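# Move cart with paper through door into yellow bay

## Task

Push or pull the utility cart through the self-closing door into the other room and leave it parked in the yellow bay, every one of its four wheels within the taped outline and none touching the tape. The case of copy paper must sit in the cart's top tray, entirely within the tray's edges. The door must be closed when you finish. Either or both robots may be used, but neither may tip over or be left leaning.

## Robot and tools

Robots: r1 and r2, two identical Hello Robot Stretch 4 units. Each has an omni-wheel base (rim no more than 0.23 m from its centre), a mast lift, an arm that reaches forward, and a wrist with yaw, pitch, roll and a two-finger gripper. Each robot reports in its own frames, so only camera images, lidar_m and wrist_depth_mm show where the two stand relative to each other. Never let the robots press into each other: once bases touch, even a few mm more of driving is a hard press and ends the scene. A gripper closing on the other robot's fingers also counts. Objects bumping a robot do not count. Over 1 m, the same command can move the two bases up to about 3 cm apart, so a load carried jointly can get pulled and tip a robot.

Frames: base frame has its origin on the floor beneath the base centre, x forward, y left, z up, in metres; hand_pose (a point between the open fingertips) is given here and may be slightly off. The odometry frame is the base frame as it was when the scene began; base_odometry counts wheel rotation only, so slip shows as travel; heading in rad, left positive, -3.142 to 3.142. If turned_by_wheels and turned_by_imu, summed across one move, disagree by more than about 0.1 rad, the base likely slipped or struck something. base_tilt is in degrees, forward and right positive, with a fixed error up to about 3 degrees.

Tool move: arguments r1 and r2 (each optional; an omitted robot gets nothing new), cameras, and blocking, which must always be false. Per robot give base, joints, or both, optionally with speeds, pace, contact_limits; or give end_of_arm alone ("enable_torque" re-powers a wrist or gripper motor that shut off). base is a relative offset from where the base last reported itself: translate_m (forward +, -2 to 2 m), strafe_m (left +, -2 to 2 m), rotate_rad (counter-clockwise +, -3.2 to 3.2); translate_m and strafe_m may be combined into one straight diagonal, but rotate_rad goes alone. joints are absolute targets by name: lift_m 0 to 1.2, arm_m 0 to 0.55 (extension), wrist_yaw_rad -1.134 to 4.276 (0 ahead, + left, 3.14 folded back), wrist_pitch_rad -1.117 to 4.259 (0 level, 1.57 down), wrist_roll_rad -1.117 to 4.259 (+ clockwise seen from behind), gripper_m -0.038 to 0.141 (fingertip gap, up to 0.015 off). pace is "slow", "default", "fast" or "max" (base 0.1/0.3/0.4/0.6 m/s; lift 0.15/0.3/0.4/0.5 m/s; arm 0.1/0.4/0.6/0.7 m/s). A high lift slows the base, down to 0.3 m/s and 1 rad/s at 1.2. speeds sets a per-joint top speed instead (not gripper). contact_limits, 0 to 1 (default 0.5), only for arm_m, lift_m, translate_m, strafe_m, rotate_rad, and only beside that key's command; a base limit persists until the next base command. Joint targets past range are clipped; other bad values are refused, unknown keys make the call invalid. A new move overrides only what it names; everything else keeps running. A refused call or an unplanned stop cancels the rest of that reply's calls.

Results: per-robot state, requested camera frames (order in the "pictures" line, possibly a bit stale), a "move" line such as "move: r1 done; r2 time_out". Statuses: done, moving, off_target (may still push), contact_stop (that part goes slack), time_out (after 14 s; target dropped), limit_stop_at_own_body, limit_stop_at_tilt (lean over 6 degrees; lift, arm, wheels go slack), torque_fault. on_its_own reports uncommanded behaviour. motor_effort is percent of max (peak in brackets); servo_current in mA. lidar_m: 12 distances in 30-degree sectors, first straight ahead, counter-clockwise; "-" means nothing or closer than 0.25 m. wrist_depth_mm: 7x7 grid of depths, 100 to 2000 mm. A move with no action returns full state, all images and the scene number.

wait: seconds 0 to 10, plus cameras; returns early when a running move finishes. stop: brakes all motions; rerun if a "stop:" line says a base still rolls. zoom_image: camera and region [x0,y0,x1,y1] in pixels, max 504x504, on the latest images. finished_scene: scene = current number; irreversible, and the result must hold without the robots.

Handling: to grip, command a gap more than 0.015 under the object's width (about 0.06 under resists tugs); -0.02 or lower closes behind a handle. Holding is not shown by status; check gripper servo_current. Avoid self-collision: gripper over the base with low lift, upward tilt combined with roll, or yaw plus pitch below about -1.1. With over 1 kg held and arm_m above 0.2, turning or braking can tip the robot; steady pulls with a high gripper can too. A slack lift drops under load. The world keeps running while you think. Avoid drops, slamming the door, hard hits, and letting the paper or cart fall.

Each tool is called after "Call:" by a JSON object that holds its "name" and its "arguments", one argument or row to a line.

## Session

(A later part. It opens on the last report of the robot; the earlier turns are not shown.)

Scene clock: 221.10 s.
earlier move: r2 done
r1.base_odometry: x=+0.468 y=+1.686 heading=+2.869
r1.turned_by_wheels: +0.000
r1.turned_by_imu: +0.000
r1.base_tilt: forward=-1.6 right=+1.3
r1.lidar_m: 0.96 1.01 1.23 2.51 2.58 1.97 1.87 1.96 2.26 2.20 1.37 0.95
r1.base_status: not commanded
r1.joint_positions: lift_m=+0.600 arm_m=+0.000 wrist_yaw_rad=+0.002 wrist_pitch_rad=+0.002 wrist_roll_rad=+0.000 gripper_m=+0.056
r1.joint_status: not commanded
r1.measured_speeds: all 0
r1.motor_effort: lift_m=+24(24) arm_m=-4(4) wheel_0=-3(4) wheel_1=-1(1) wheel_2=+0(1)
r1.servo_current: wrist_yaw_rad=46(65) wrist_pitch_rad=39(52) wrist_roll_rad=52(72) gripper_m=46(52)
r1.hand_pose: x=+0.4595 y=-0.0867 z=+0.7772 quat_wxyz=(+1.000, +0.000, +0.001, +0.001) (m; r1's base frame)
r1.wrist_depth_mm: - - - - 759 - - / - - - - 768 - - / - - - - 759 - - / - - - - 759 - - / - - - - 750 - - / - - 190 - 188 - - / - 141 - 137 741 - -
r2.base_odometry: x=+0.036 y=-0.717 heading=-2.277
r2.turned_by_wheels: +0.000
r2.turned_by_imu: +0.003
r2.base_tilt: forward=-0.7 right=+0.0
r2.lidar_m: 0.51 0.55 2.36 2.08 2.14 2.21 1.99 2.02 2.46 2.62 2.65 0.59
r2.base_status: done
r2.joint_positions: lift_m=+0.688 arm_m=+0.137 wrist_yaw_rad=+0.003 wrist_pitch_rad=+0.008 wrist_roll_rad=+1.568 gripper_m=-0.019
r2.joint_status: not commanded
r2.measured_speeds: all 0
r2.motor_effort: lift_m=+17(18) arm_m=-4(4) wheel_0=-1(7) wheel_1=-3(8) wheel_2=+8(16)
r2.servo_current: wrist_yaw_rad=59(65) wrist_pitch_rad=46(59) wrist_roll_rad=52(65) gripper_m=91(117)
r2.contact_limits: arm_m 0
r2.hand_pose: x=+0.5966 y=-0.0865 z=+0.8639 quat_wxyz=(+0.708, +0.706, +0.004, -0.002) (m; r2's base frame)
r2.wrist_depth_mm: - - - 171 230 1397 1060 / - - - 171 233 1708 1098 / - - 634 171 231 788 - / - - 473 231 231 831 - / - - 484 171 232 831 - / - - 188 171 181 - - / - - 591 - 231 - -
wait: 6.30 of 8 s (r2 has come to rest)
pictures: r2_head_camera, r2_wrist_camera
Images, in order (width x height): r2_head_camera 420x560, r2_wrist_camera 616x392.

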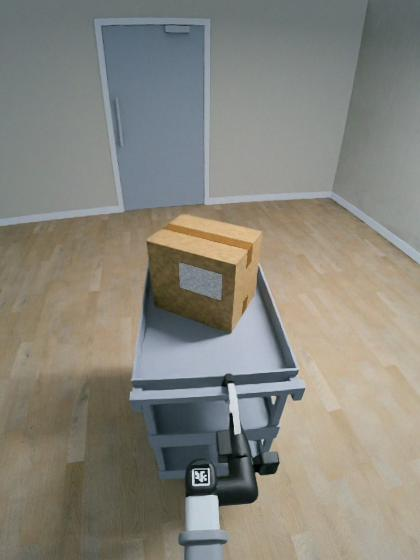

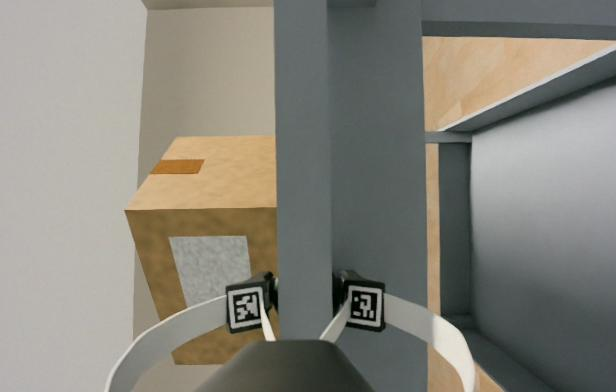

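Call:
{"name": "move", "arguments": {
  "blocking": false,
  "r1": {"base":{"translate_m":0.08,"strafe_m":0.09},"joints":{"arm_m":0.35,"gripper_m":-0.02,"lift_m":0.7}}
}}

Call:
{"name": "wait", "arguments": {
  "seconds": 3
}}

Call:
{"name": "wait", "arguments": {
  "seconds": 1,
  "cameras": ["r1_head_camera","r1_wrist_camera"]
}}

Scene clock: 248.97 s.
move: r1 moving
r1.base_odometry: x=+0.442 y=+1.669 heading=+2.869
r1.turned_by_wheels: +0.000
r1.turned_by_imu: +0.000
r1.base_tilt: forward=-1.6 right=+1.3
r1.lidar_m: 0.92 0.99 1.21 2.47 2.56 2.01 1.89 2.00 2.37 2.22 1.31 0.94
r1.base_status: translate_m moving; strafe_m moving
r1.joint_positions: lift_m=+0.637 arm_m=+0.051 wrist_yaw_rad=+0.002 wrist_pitch_rad=+0.002 wrist_roll_rad=+0.000 gripper_m=+0.037
r1.joint_status: lift_m moving; arm_m moving; gripper_m moving
r1.measured_speeds: translate_m=+0.083 strafe_m=+0.093 rotate_rad=+0.002 lift_m=+0.146 arm_m=+0.195 wrist_yaw_rad=+0.000 wrist_pitch_rad=+0.000 wrist_roll_rad=+0.000
r1.motor_effort: lift_m=+28(28) arm_m=+6(8) wheel_0=-6(7) wheel_1=+8(10) wheel_2=-6(8)
r1.servo_current: wrist_yaw_rad=39(65) wrist_pitch_rad=39(46) wrist_roll_rad=39(52) gripper_m=98(104)
r1.hand_pose: x=+0.5101 y=-0.0868 z=+0.8150 quat_wxyz=(+1.000, +0.000, +0.001, +0.001) (m; r1's base frame)
r1.wrist_depth_mm: - - - - 707 - - / - - - - 699 - - / - - - - 707 647 - / - - - - 723 640 - / - - - - 715 634 - / - - 189 - 189 - - / - 143 - - 181 - -
r2: as last shown
r2.turned_by_imu: +0.000
r2.base_tilt: forward=-0.7 right=+0.1
r2.lidar_m: 0.52 0.56 2.38 2.07 2.11 2.22 2.01 2.01 2.48 2.63 2.67 0.55
r2.motor_effort: lift_m=+18(18) arm_m=-4(4) wheel_0=-1(2) wheel_1=-3(4) wheel_2=+7(8)
r2.servo_current: wrist_yaw_rad=52(59) wrist_pitch_rad=59(59) wrist_roll_rad=52(52) gripper_m=98(98)
r2.contact_limits: arm_m 0
r2.wrist_depth_mm: - - - 171 232 1336 1042 / - - - 171 232 1708 1118 / - - 627 171 231 778 - / - - 473 230 232 831 - / - - 480 171 231 831 - / - - 188 171 181 - - / - - 591 - 232 - -
pictures: none

Scene clock: 250.63 s.
earlier move: r1 done
r1.base_odometry: x=+0.367 y=+1.621 heading=+2.869
r1.turned_by_wheels: +0.000
r1.turned_by_imu: +0.000
r1.base_tilt: forward=-1.6 right=+1.3
r1.lidar_m: 0.89 0.89 1.13 2.42 2.51 2.07 1.95 2.04 2.41 2.30 1.20 0.92
r1.base_status: done
r1.joint_positions: lift_m=+0.699 arm_m=+0.350 wrist_yaw_rad=+0.002 wrist_pitch_rad=+0.002 wrist_roll_rad=+0.000 gripper_m=-0.019
r1.joint_status: all done
r1.measured_speeds: all 0
r1.motor_effort: lift_m=+25(28) arm_m=+5(8) wheel_0=-4(7) wheel_1=+1(10) wheel_2=+0(8)
r1.servo_current: wrist_yaw_rad=59(72) wrist_pitch_rad=46(46) wrist_roll_rad=46(65) gripper_m=52(130)
r1.hand_pose: x=+0.8094 y=-0.0868 z=+0.8771 quat_wxyz=(+1.000, +0.000, +0.001, +0.001) (m; r1's base frame)
r1.wrist_depth_mm: 327 329 332 334 336 338 338 / 325 330 332 334 336 340 342 / 327 332 332 334 336 342 340 / 330 330 334 336 340 342 343 / 330 332 334 336 338 342 343 / 330 334 336 198 340 342 345 / 330 334 183 184 179 345 343
r2.base_odometry: x=+0.036 y=-0.717 heading=-2.277
r2.turned_by_wheels: +0.000
r2.turned_by_imu: +0.000
r2.base_tilt: forward=-0.7 right=+0.0
r2.lidar_m: 0.52 0.55 2.36 2.07 2.13 2.23 1.99 2.05 2.47 2.62 2.64 0.56
r2.base_status: not commanded
r2.joint_positions: lift_m=+0.688 arm_m=+0.137 wrist_yaw_rad=+0.003 wrist_pitch_rad=+0.008 wrist_roll_rad=+1.568 gripper_m=-0.019
r2.joint_status: not commanded
r2.measured_speeds: all 0
r2.motor_effort: lift_m=+17(18) arm_m=-3(4) wheel_0=-1(2) wheel_1=-3(4) wheel_2=+7(8)
r2.servo_current: wrist_yaw_rad=46(59) wrist_pitch_rad=52(59) wrist_roll_rad=46(65) gripper_m=98(104)
r2.contact_limits: arm_m 0
r2.hand_pose: x=+0.5966 y=-0.0865 z=+0.8639 quat_wxyz=(+0.708, +0.706, +0.004, -0.002) (m; r2's base frame)
r2.wrist_depth_mm: - - - 171 231 1366 1042 / - - - 171 231 1661 1118 / - - 627 171 231 778 - / - - 473 231 231 820 - / - - 484 170 231 831 - / - - 188 171 181 - - / - - 597 - 232 - -
wait: 1.67 of 3 s (r1 has come to rest)
pictures: none

Scene clock: 251.63 s.
r1.base_odometry: x=+0.367 y=+1.621 heading=+2.869
r1.turned_by_wheels: +0.000
r1.turned_by_imu: +0.000
r1.base_tilt: forward=-1.6 right=+1.3
r1.lidar_m: 0.89 0.92 1.12 2.42 2.47 2.06 1.96 2.05 2.39 2.27 1.24 0.91
r1.base_status: done
r1.joint_positions: lift_m=+0.699 arm_m=+0.350 wrist_yaw_rad=+0.002 wrist_pitch_rad=+0.002 wrist_roll_rad=+0.000 gripper_m=-0.019
r1.joint_status: all done
r1.measured_speeds: all 0
r1.motor_effort: lift_m=+25(28) arm_m=+5(8) wheel_0=-3(7) wheel_1=+1(10) wheel_2=+1(8)
r1.servo_current: wrist_yaw_rad=46(72) wrist_pitch_rad=46(46) wrist_roll_rad=26(65) gripper_m=46(130)
r1.hand_pose: x=+0.8094 y=-0.0868 z=+0.8771 quat_wxyz=(+1.000, +0.000, +0.001, +0.001) (m; r1's base frame)
r1.wrist_depth_mm: 327 330 330 334 336 336 340 / 327 330 329 336 336 338 338 / 329 330 332 334 338 338 338 / 330 332 334 336 338 340 340 / 330 332 336 338 340 342 343 / 332 332 336 198 340 340 345 / 332 334 183 183 179 343 345
r2.base_odometry: x=+0.036 y=-0.717 heading=-2.277
r2.turned_by_wheels: +0.000
r2.turned_by_imu: +0.000
r2.base_tilt: forward=-0.7 right=+0.1
r2.lidar_m: 0.51 0.55 2.38 2.08 2.13 2.22 2.02 2.02 2.50 2.62 2.63 0.55
r2.base_status: not commanded
r2.joint_positions: lift_m=+0.688 arm_m=+0.137 wrist_yaw_rad=+0.003 wrist_pitch_rad=+0.008 wrist_roll_rad=+1.568 gripper_m=-0.019
r2.joint_status: not commanded
r2.measured_speeds: all 0
r2.motor_effort: lift_m=+17(18) arm_m=-3(4) wheel_0=-2(2) wheel_1=-3(4) wheel_2=+7(8)
r2.servo_current: wrist_yaw_rad=39(59) wrist_pitch_rad=46(59) wrist_roll_rad=46(65) gripper_m=91(104)
r2.contact_limits: arm_m 0
r2.hand_pose: x=+0.5966 y=-0.0865 z=+0.8639 quat_wxyz=(+0.708, +0.706, +0.004, -0.002) (m; r2's base frame)
r2.wrist_depth_mm: - - - 171 231 1366 1042 / - - - 171 231 1708 1098 / - - 627 171 231 788 - / - - 473 231 232 842 - / - - 480 171 230 842 - / - - 189 171 182 - - / - - 591 - 231 - -
wait: 1.00 s; at rest by 0.27 s
pictures: r1_head_camera, r1_wrist_camera
Images, in order (width x height): r1_head_camera 420x560, r1_wrist_camera 616x392.

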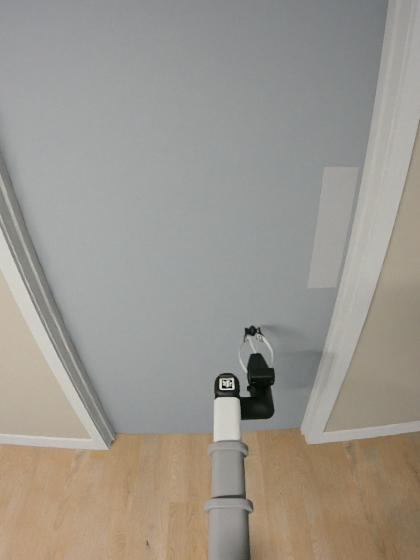

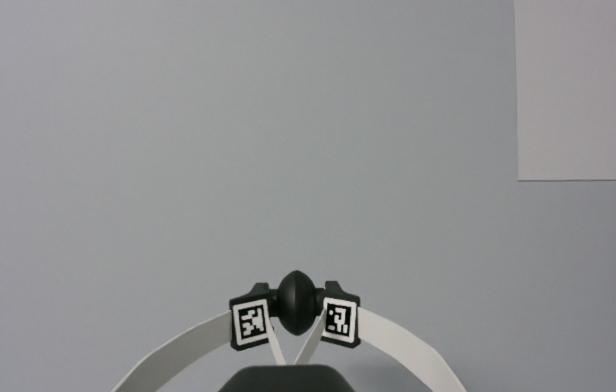

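Call:
{"name": "move", "arguments": {
  "blocking": false,
  "r1": {"base":{"translate_m":0.4},"pace":"slow","contact_limits":{"translate_m":0.7}}
}}

Call:
{"name": "wait", "arguments": {
  "seconds": 6,
  "cameras": ["r1_head_camera","r1_wrist_camera","r2_head_camera"]
}}

Scene clock: 257.07 s.
move: r1 moving
r1.base_odometry: x=+0.355 y=+1.624 heading=+2.870
r1.turned_by_wheels: +0.000
r1.turned_by_imu: +0.000
r1.base_tilt: forward=-1.6 right=+1.3
r1.lidar_m: 0.87 0.90 1.14 2.42 2.52 2.09 1.96 2.08 2.42 2.27 1.20 0.88
r1.base_status: translate_m moving
r1.joint_positions: lift_m=+0.699 arm_m=+0.350 wrist_yaw_rad=+0.002 wrist_pitch_rad=+0.002 wrist_roll_rad=+0.000 gripper_m=-0.019
r1.joint_status: not commanded
r1.measured_speeds: translate_m=+0.050 strafe_m=+0.000 rotate_rad=+0.000 lift_m=+0.000 arm_m=+0.000 wrist_yaw_rad=+0.000 wrist_pitch_rad=+0.000 wrist_roll_rad=+0.000
r1.motor_effort: lift_m=+25(25) arm_m=+5(5) wheel_0=+5(5) wheel_1=+4(6) wheel_2=-6(7)
r1.servo_current: wrist_yaw_rad=52(65) wrist_pitch_rad=33(52) wrist_roll_rad=33(52) gripper_m=59(59)
r1.contact_limits: translate_m 0.7
r1.hand_pose: x=+0.8094 y=-0.0868 z=+0.8771 quat_wxyz=(+1.000, +0.000, +0.001, +0.001) (m; r1's base frame)
r1.wrist_depth_mm: 319 319 322 324 325 325 325 / 319 319 322 324 325 327 327 / 320 320 324 322 325 329 330 / 320 322 324 325 329 329 332 / 320 322 325 327 327 330 332 / 322 325 324 198 329 332 334 / 322 324 183 183 179 334 336
r2: as last shown
r2.base_tilt: forward=-0.7 right=+0.0
r2.lidar_m: 0.52 0.57 2.34 2.10 2.11 2.21 2.01 2.02 2.48 2.62 2.66 0.57
r2.motor_effort: lift_m=+17(18) arm_m=-4(4) wheel_0=-1(2) wheel_1=-3(4) wheel_2=+7(8)
r2.servo_current: wrist_yaw_rad=46(59) wrist_pitch_rad=52(52) wrist_roll_rad=52(59) gripper_m=91(98)
r2.contact_limits: arm_m 0
r2.wrist_depth_mm: - - - 171 231 1366 1060 / - - - 171 232 1661 1098 / - - 634 171 231 788 - / - - 469 231 232 831 - / - - 480 172 230 842 - / - - 188 171 182 - - / - - 591 - 232 - -
pictures: none

Scene clock: 261.87 s.
earlier move: r1 done
r1.base_odometry: x=-0.017 y=+1.729 heading=+2.869
r1.turned_by_wheels: -0.001
r1.turned_by_imu: +0.029
r1.base_tilt: forward=-1.6 right=+1.3
r1.lidar_m: 0.69 0.66 0.71 1.70 2.51 2.46 2.32 2.47 2.39 1.83 0.61 0.60
r1.base_status: done
r1.joint_positions: lift_m=+0.700 arm_m=+0.349 wrist_yaw_rad=-0.016 wrist_pitch_rad=+0.003 wrist_roll_rad=+0.000 gripper_m=-0.020
r1.joint_status: not commanded
r1.measured_speeds: all 0
r1.motor_effort: lift_m=+24(25) arm_m=+11(12) wheel_0=+4(13) wheel_1=+5(14) wheel_2=-18(27)
r1.servo_current: wrist_yaw_rad=85(117) wrist_pitch_rad=39(59) wrist_roll_rad=52(65) gripper_m=39(59)
r1.contact_limits: translate_m 0.7
r1.hand_pose: x=+0.8072 y=-0.0921 z=+0.8769 quat_wxyz=(+1.000, +0.000, +0.001, -0.008) (m; r1's base frame)
r1.wrist_depth_mm: 176 191 211 236 265 300 349 / 177 191 212 236 265 301 338 / 177 192 212 236 265 304 349 / 178 192 212 236 266 306 353 / 178 193 213 236 266 306 351 / 176 193 205 196 266 309 347 / 176 189 207 181 254 322 357
r2.base_odometry: x=+0.036 y=-0.717 heading=-2.277
r2.turned_by_wheels: +0.000
r2.turned_by_imu: +0.001
r2.base_tilt: forward=-0.7 right=+0.0
r2.lidar_m: 0.50 0.55 2.37 2.09 2.10 2.24 1.98 2.02 2.50 2.62 2.65 0.56
r2.base_status: not commanded
r2.joint_positions: lift_m=+0.688 arm_m=+0.137 wrist_yaw_rad=+0.003 wrist_pitch_rad=+0.008 wrist_roll_rad=+1.568 gripper_m=-0.019
r2.joint_status: not commanded
r2.measured_speeds: all 0
r2.motor_effort: lift_m=+17(18) arm_m=-4(4) wheel_0=-1(2) wheel_1=-3(4) wheel_2=+7(8)
r2.servo_current: wrist_yaw_rad=39(65) wrist_pitch_rad=46(59) wrist_roll_rad=52(59) gripper_m=91(98)
r2.contact_limits: arm_m 0
r2.hand_pose: x=+0.5966 y=-0.0865 z=+0.8639 quat_wxyz=(+0.708, +0.706, +0.004, -0.002) (m; r2's base frame)
r2.wrist_depth_mm: - - - 171 231 1397 1042 / - - - 171 232 1708 1098 / - - 627 171 231 778 - / - - 473 231 230 831 - / - - 480 171 231 831 - / - - 189 171 182 - - / - - 591 - 232 - -
wait: 4.80 of 6 s (r1 has come to rest)
pictures: r1_head_camera, r1_wrist_camera, r2_head_camera
Images, in order (width x height): r1_head_camera 420x560, r1_wrist_camera 616x392, r2_head_camera 420x560.

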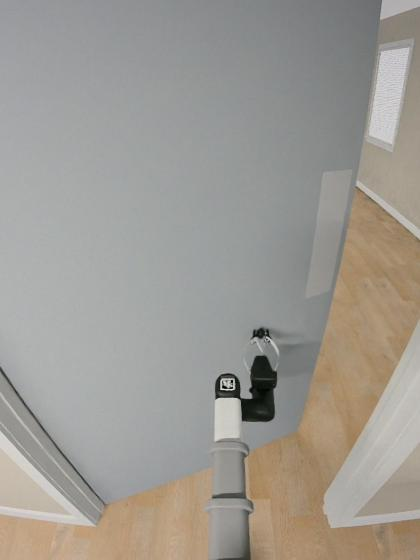

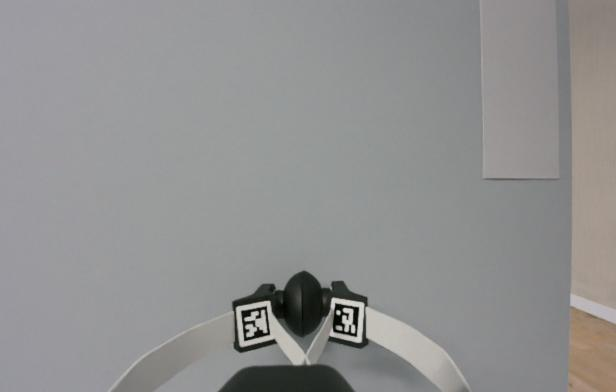

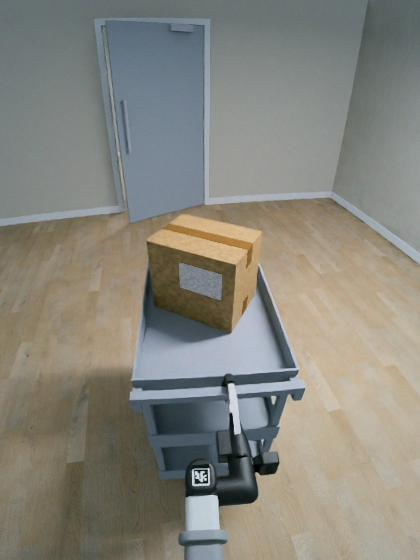

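Call:
{"name": "move", "arguments": {
  "blocking": false,
  "r1": {"base":{"translate_m":0.18},"pace":"slow","contact_limits":{"translate_m":0.7}}
}}

Call:
{"name": "wait", "arguments": {
  "seconds": 4
}}

Call:
{"name": "move", "arguments": {
  "blocking": false,
  "r1": {"base":{"rotate_rad":0.35},"pace":"slow","contact_limits":{"rotate_rad":0.7}}
}}

Call:
{"name": "wait", "arguments": {
  "seconds": 4,
  "cameras": ["r1_head_camera","r1_wrist_camera","r1_head_left_camera"]
}}

Scene clock: 271.07 s.
move: r1 moving
r1.base_odometry: x=-0.029 y=+1.732 heading=+2.867
r1.turned_by_wheels: -0.001
r1.turned_by_imu: -0.002
r1.base_tilt: forward=-1.7 right=+1.3
r1.lidar_m: 0.68 0.68 0.71 1.65 2.51 2.46 2.36 2.46 2.40 1.77 0.59 0.59
r1.base_status: translate_m moving
r1.joint_positions: lift_m=+0.700 arm_m=+0.349 wrist_yaw_rad=-0.016 wrist_pitch_rad=+0.003 wrist_roll_rad=+0.000 gripper_m=-0.020
r1.joint_status: not commanded
r1.measured_speeds: translate_m=+0.049 strafe_m=+0.000 rotate_rad=+0.000 lift_m=+0.000 arm_m=+0.000 wrist_yaw_rad=+0.000 wrist_pitch_rad=+0.000 wrist_roll_rad=+0.000
r1.motor_effort: lift_m=+24(24) arm_m=+11(11) wheel_0=+5(5) wheel_1=+4(8) wheel_2=-25(25)
r1.servo_current: wrist_yaw_rad=65(104) wrist_pitch_rad=39(46) wrist_roll_rad=46(59) gripper_m=46(46)
r1.contact_limits: translate_m 0.7
r1.hand_pose: x=+0.8072 y=-0.0921 z=+0.8769 quat_wxyz=(+1.000, +0.000, +0.001, -0.008) (m; r1's base frame)
r1.wrist_depth_mm: 173 187 208 231 262 298 351 / 171 188 208 231 263 298 351 / 172 189 208 232 264 301 353 / 174 189 208 233 264 303 351 / 174 189 209 233 265 306 353 / 172 189 202 199 256 307 355 / 172 185 175 163 257 322 357
r2: as last shown
r2.turned_by_imu: +0.000
r2.base_tilt: forward=-0.6 right=+0.0
r2.lidar_m: 0.53 0.56 2.34 2.09 2.11 2.23 1.99 2.02 2.49 2.62 2.63 0.57
r2.motor_effort: lift_m=+18(18) arm_m=-4(4) wheel_0=-1(2) wheel_1=-3(3) wheel_2=+7(8)
r2.servo_current: wrist_yaw_rad=46(65) wrist_pitch_rad=52(52) wrist_roll_rad=52(65) gripper_m=91(98)
r2.contact_limits: arm_m 0
r2.wrist_depth_mm: - - - 171 231 1366 1060 / - - - 171 232 1618 1118 / - - 634 171 231 788 - / - - 477 232 231 842 - / - - 480 171 231 842 - / - - 187 171 182 - - / - - 591 - 231 - -
pictures: none

Scene clock: 273.63 s.
earlier move: r1 done
r1.base_odometry: x=-0.190 y=+1.778 heading=+2.867
r1.turned_by_wheels: +0.000
r1.turned_by_imu: -0.004
r1.base_tilt: forward=-1.6 right=+1.3
r1.lidar_m: 0.63 0.57 0.59 1.02 2.51 2.65 2.53 2.66 2.37 1.12 0.49 0.91
r1.base_status: done
r1.joint_positions: lift_m=+0.700 arm_m=+0.349 wrist_yaw_rad=-0.016 wrist_pitch_rad=+0.003 wrist_roll_rad=+0.000 gripper_m=-0.020
r1.joint_status: not commanded
r1.measured_speeds: all 0
r1.motor_effort: lift_m=+24(24) arm_m=+11(11) wheel_0=-4(7) wheel_1=+0(8) wheel_2=-17(25)
r1.servo_current: wrist_yaw_rad=85(117) wrist_pitch_rad=39(59) wrist_roll_rad=52(72) gripper_m=39(46)
r1.contact_limits: translate_m 0.7
r1.hand_pose: x=+0.8072 y=-0.0921 z=+0.8769 quat_wxyz=(+1.000, +0.000, +0.001, -0.008) (m; r1's base frame)
r1.wrist_depth_mm: 152 177 201 236 287 - - / 152 174 201 238 286 - - / 156 174 201 237 286 - - / 153 175 202 238 290 - - / 154 175 202 238 290 - - / 153 176 194 198 183 - - / 156 168 178 181 283 134 -
r2.base_odometry: x=+0.036 y=-0.717 heading=-2.277
r2.turned_by_wheels: +0.000
r2.turned_by_imu: +0.000
r2.base_tilt: forward=-0.7 right=+0.0
r2.lidar_m: 0.50 0.57 2.32 2.08 2.13 2.23 2.01 2.02 2.48 2.61 2.63 0.57
r2.base_status: not commanded
r2.joint_positions: lift_m=+0.688 arm_m=+0.137 wrist_yaw_rad=+0.003 wrist_pitch_rad=+0.008 wrist_roll_rad=+1.568 gripper_m=-0.019
r2.joint_status: not commanded
r2.measured_speeds: all 0
r2.motor_effort: lift_m=+17(18) arm_m=-4(4) wheel_0=-1(2) wheel_1=-4(4) wheel_2=+7(8)
r2.servo_current: wrist_yaw_rad=52(65) wrist_pitch_rad=52(59) wrist_roll_rad=46(65) gripper_m=91(104)
r2.contact_limits: arm_m 0
r2.hand_pose: x=+0.5966 y=-0.0865 z=+0.8639 quat_wxyz=(+0.708, +0.706, +0.004, -0.002) (m; r2's base frame)
r2.wrist_depth_mm: - - - 171 231 1366 1042 / - - - 171 231 1661 1098 / - - 634 171 231 788 - / - - 477 230 232 831 - / - - 480 171 231 831 - / - - 187 170 182 - - / - - 597 - 232 - -
wait: 2.57 of 4 s (r1 has come to rest)
pictures: none

Scene clock: 274.13 s.
move: r1 contact_stop
r1.base_odometry: x=-0.188 y=+1.783 heading=+2.940
r1.turned_by_wheels: +0.073
r1.turned_by_imu: +0.031
r1.base_tilt: forward=-1.6 right=+1.3
r1.lidar_m: 0.62 0.57 0.59 1.10 2.55 2.61 2.53 2.68 2.35 0.97 0.46 0.89
r1.base_status: rotate_rad contact_stop
r1.joint_positions: lift_m=+0.700 arm_m=+0.349 wrist_yaw_rad=-0.025 wrist_pitch_rad=+0.003 wrist_roll_rad=+0.000 gripper_m=-0.020
r1.joint_status: not commanded
r1.measured_speeds: translate_m=+0.003 strafe_m=-0.100 rotate_rad=-0.404 lift_m=+0.000 arm_m=+0.001 wrist_yaw_rad=+0.000 wrist_pitch_rad=+0.000 wrist_roll_rad=+0.000
r1.on_its_own: the wheels are slack since a contact_stop
r1.motor_effort: lift_m=+24(24) arm_m=+11(11) wheel_0=-7(19) wheel_1=-7(17) wheel_2=-13(34)
r1.servo_current: wrist_yaw_rad=143(156) wrist_pitch_rad=39(46) wrist_roll_rad=39(59) gripper_m=46(52)
r1.contact_limits: rotate_rad 0.7
r1.hand_pose: x=+0.8064 y=-0.0946 z=+0.8769 quat_wxyz=(+1.000, +0.000, +0.001, -0.013) (m; r1's base frame)
r1.wrist_depth_mm: 149 166 191 224 272 330 - / 149 166 191 225 271 345 - / 144 166 196 224 270 327 - / 152 167 191 224 271 332 - / 147 169 191 224 271 330 - / 146 167 186 192 180 332 - / 148 163 148 176 281 153 -
r2: as last shown
r2.base_tilt: forward=-0.7 right=+0.1
r2.lidar_m: 0.53 0.55 2.38 2.10 2.11 2.25 2.00 2.03 2.46 2.62 2.63 0.56
r2.motor_effort: lift_m=+17(18) arm_m=-3(4) wheel_0=-2(2) wheel_1=-3(4) wheel_2=+7(8)
r2.servo_current: wrist_yaw_rad=39(59) wrist_pitch_rad=52(52) wrist_roll_rad=39(52) gripper_m=85(104)
r2.contact_limits: arm_m 0
r2.wrist_depth_mm: - - - 171 231 1336 1042 / - - - 171 231 1661 1118 / - - 634 171 231 778 - / - - 473 231 231 842 - / - - 480 171 231 831 - / - - 188 171 182 - - / - - 591 - 232 - -
pictures: none

not run: a stop that you did not command came earlier in this reply.

Call:
{"name": "move", "arguments": {
  "blocking": false,
  "r1": {"base":{"translate_m":0.08,"strafe_m":0.1},"pace":"slow","contact_limits":{"translate_m":0.9,"strafe_m":0.9}}
}}

Call:
{"name": "wait", "arguments": {
  "seconds": 3,
  "cameras": ["r1_head_camera","r1_wrist_camera","r1_head_left_camera"]
}}

r1: "contact_limits": translate_m and strafe_m are given together and make one move, which takes one limit: state it under one of them only
Scene clock: 281.50 s.
earlier move: r1 contact_stop
r1.base_odometry: x=-0.067 y=+1.741 heading=+2.423
r1.turned_by_wheels: -0.517
r1.turned_by_imu: -0.521
r1.base_tilt: forward=-1.6 right=+1.3
r1.lidar_m: 0.58 0.51 0.53 0.68 1.70 2.54 2.52 2.43 2.54 2.34 1.40 0.57
r1.base_status: rotate_rad contact_stop (by the wheels' count: -0.444 of +0.350)
r1.joint_positions: lift_m=+0.700 arm_m=+0.350 wrist_yaw_rad=-0.003 wrist_pitch_rad=+0.003 wrist_roll_rad=+0.000 gripper_m=-0.020
r1.joint_status: not commanded
r1.measured_speeds: all 0
r1.on_its_own: the wheels are slack since a contact_stop
r1.motor_effort: lift_m=+24(24) arm_m=+4(11) wheel_0=+0(19) wheel_1=+0(17) wheel_2=+0(34)
r1.servo_current: wrist_yaw_rad=59(156) wrist_pitch_rad=39(52) wrist_roll_rad=52(65) gripper_m=39(52)
r1.contact_limits: rotate_rad 0.7
r1.hand_pose: x=+0.8090 y=-0.0882 z=+0.8770 quat_wxyz=(+1.000, +0.000, +0.001, -0.001) (m; r1's base frame)
r1.wrist_depth_mm: 126 142 162 - - - - / 126 141 162 - - - - / 126 142 166 - - - - / 126 143 166 - - - - / 125 143 165 - - - - / 126 143 162 188 182 - - / 124 134 161 185 180 - -
r2.base_odometry: x=+0.036 y=-0.717 heading=-2.277
r2.turned_by_wheels: +0.000
r2.turned_by_imu: +0.001
r2.base_tilt: forward=-0.7 right=+0.0
r2.lidar_m: 0.51 0.57 2.35 2.08 2.11 2.22 1.98 2.01 2.48 2.60 2.66 0.56
r2.base_status: not commanded
r2.joint_positions: lift_m=+0.688 arm_m=+0.137 wrist_yaw_rad=+0.003 wrist_pitch_rad=+0.008 wrist_roll_rad=+1.568 gripper_m=-0.019
r2.joint_status: not commanded
r2.measured_speeds: all 0
r2.motor_effort: lift_m=+17(18) arm_m=-3(4) wheel_0=-1(2) wheel_1=-3(4) wheel_2=+7(8)
r2.servo_current: wrist_yaw_rad=46(65) wrist_pitch_rad=46(59) wrist_roll_rad=46(59) gripper_m=91(104)
r2.contact_limits: arm_m 0
r2.hand_pose: x=+0.5966 y=-0.0865 z=+0.8639 quat_wxyz=(+0.708, +0.706, +0.004, -0.002) (m; r2's base frame)
r2.wrist_depth_mm: - - - 171 232 1366 1042 / - - - 171 232 1708 1078 / - - 627 171 232 788 - / - - 473 231 232 831 - / - - 480 171 231 842 - / - - 188 171 182 - - / - - 591 - 231 - -
pictures: none

not run: a call was refused earlier in this reply.

Call:
{"name": "wait", "arguments": {
  "seconds": 0,
  "cameras": ["r1_head_camera","r1_wrist_camera","r1_head_left_camera"]
}}

Scene clock: 284.03 s.
r1.base_odometry: x=-0.067 y=+1.741 heading=+2.423
r1.turned_by_wheels: +0.000
r1.turned_by_imu: +0.000
r1.base_tilt: forward=-1.6 right=+1.3
r1.lidar_m: 0.59 0.53 0.52 0.65 1.70 2.54 2.51 2.42 2.55 2.34 1.40 0.56
r1.base_status: rotate_rad contact_stop (by the wheels' count: -0.444 of +0.350)
r1.joint_positions: lift_m=+0.700 arm_m=+0.350 wrist_yaw_rad=-0.003 wrist_pitch_rad=+0.003 wrist_roll_rad=+0.000 gripper_m=-0.020
r1.joint_status: not commanded
r1.measured_speeds: all 0
r1.on_its_own: the wheels are slack since a contact_stop
r1.motor_effort: lift_m=+24(24) arm_m=+4(11) wheel_0=+0(19) wheel_1=+0(17) wheel_2=+0(34)
r1.servo_current: wrist_yaw_rad=52(156) wrist_pitch_rad=46(52) wrist_roll_rad=52(65) gripper_m=46(52)
r1.contact_limits: rotate_rad 0.7
r1.hand_pose: x=+0.8090 y=-0.0882 z=+0.8770 quat_wxyz=(+1.000, +0.000, +0.001, -0.001) (m; r1's base frame)
r1.wrist_depth_mm: 126 142 162 - - - - / 126 142 162 - - - - / 126 142 166 - - - - / 126 143 167 - - - - / 125 143 166 - - - - / 126 142 162 188 182 - - / 124 134 161 183 179 - -
r2.base_odometry: x=+0.036 y=-0.717 heading=-2.277
r2.turned_by_wheels: +0.000
r2.turned_by_imu: +0.000
r2.base_tilt: forward=-0.7 right=+0.0
r2.lidar_m: 0.52 0.56 2.35 2.07 2.13 2.25 2.00 2.04 2.48 2.62 2.65 0.56
r2.base_status: not commanded
r2.joint_positions: lift_m=+0.688 arm_m=+0.137 wrist_yaw_rad=+0.003 wrist_pitch_rad=+0.008 wrist_roll_rad=+1.568 gripper_m=-0.019
r2.joint_status: not commanded
r2.measured_speeds: all 0
r2.motor_effort: lift_m=+17(18) arm_m=-3(4) wheel_0=-1(2) wheel_1=-3(4) wheel_2=+7(8)
r2.servo_current: wrist_yaw_rad=59(65) wrist_pitch_rad=52(59) wrist_roll_rad=46(59) gripper_m=98(104)
r2.contact_limits: arm_m 0
r2.hand_pose: x=+0.5966 y=-0.0865 z=+0.8639 quat_wxyz=(+0.708, +0.706, +0.004, -0.002) (m; r2's base frame)
r2.wrist_depth_mm: - - - 171 232 1366 1060 / - - - 171 230 1661 1118 / - - 640 171 231 788 - / - - 473 231 231 831 - / - - 480 171 230 842 - / - - 188 171 182 - - / - - 591 - 231 - -
pictures: r1_head_camera, r1_head_left_camera, r1_wrist_camera
Images, in order (width x height): r1_head_camera 420x560, r1_head_left_camera 420x672, r1_wrist_camera 616x392.

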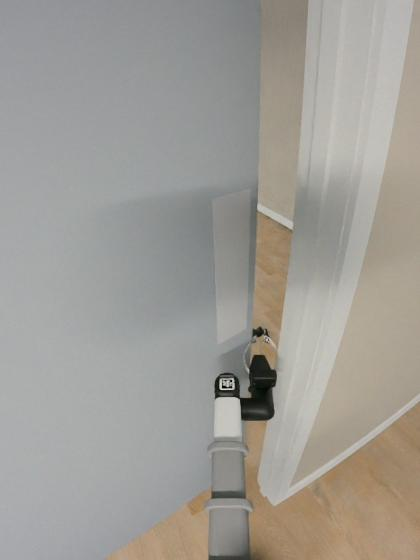

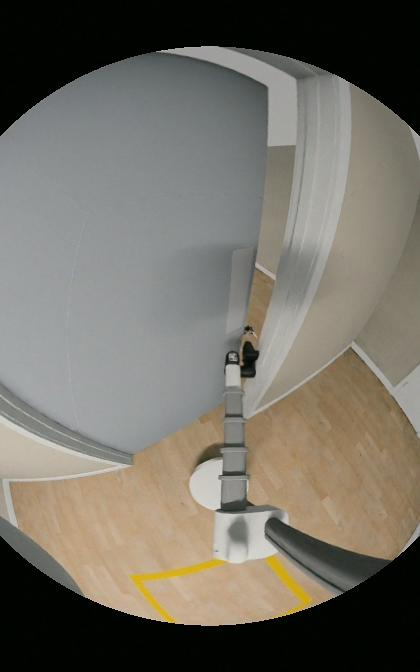

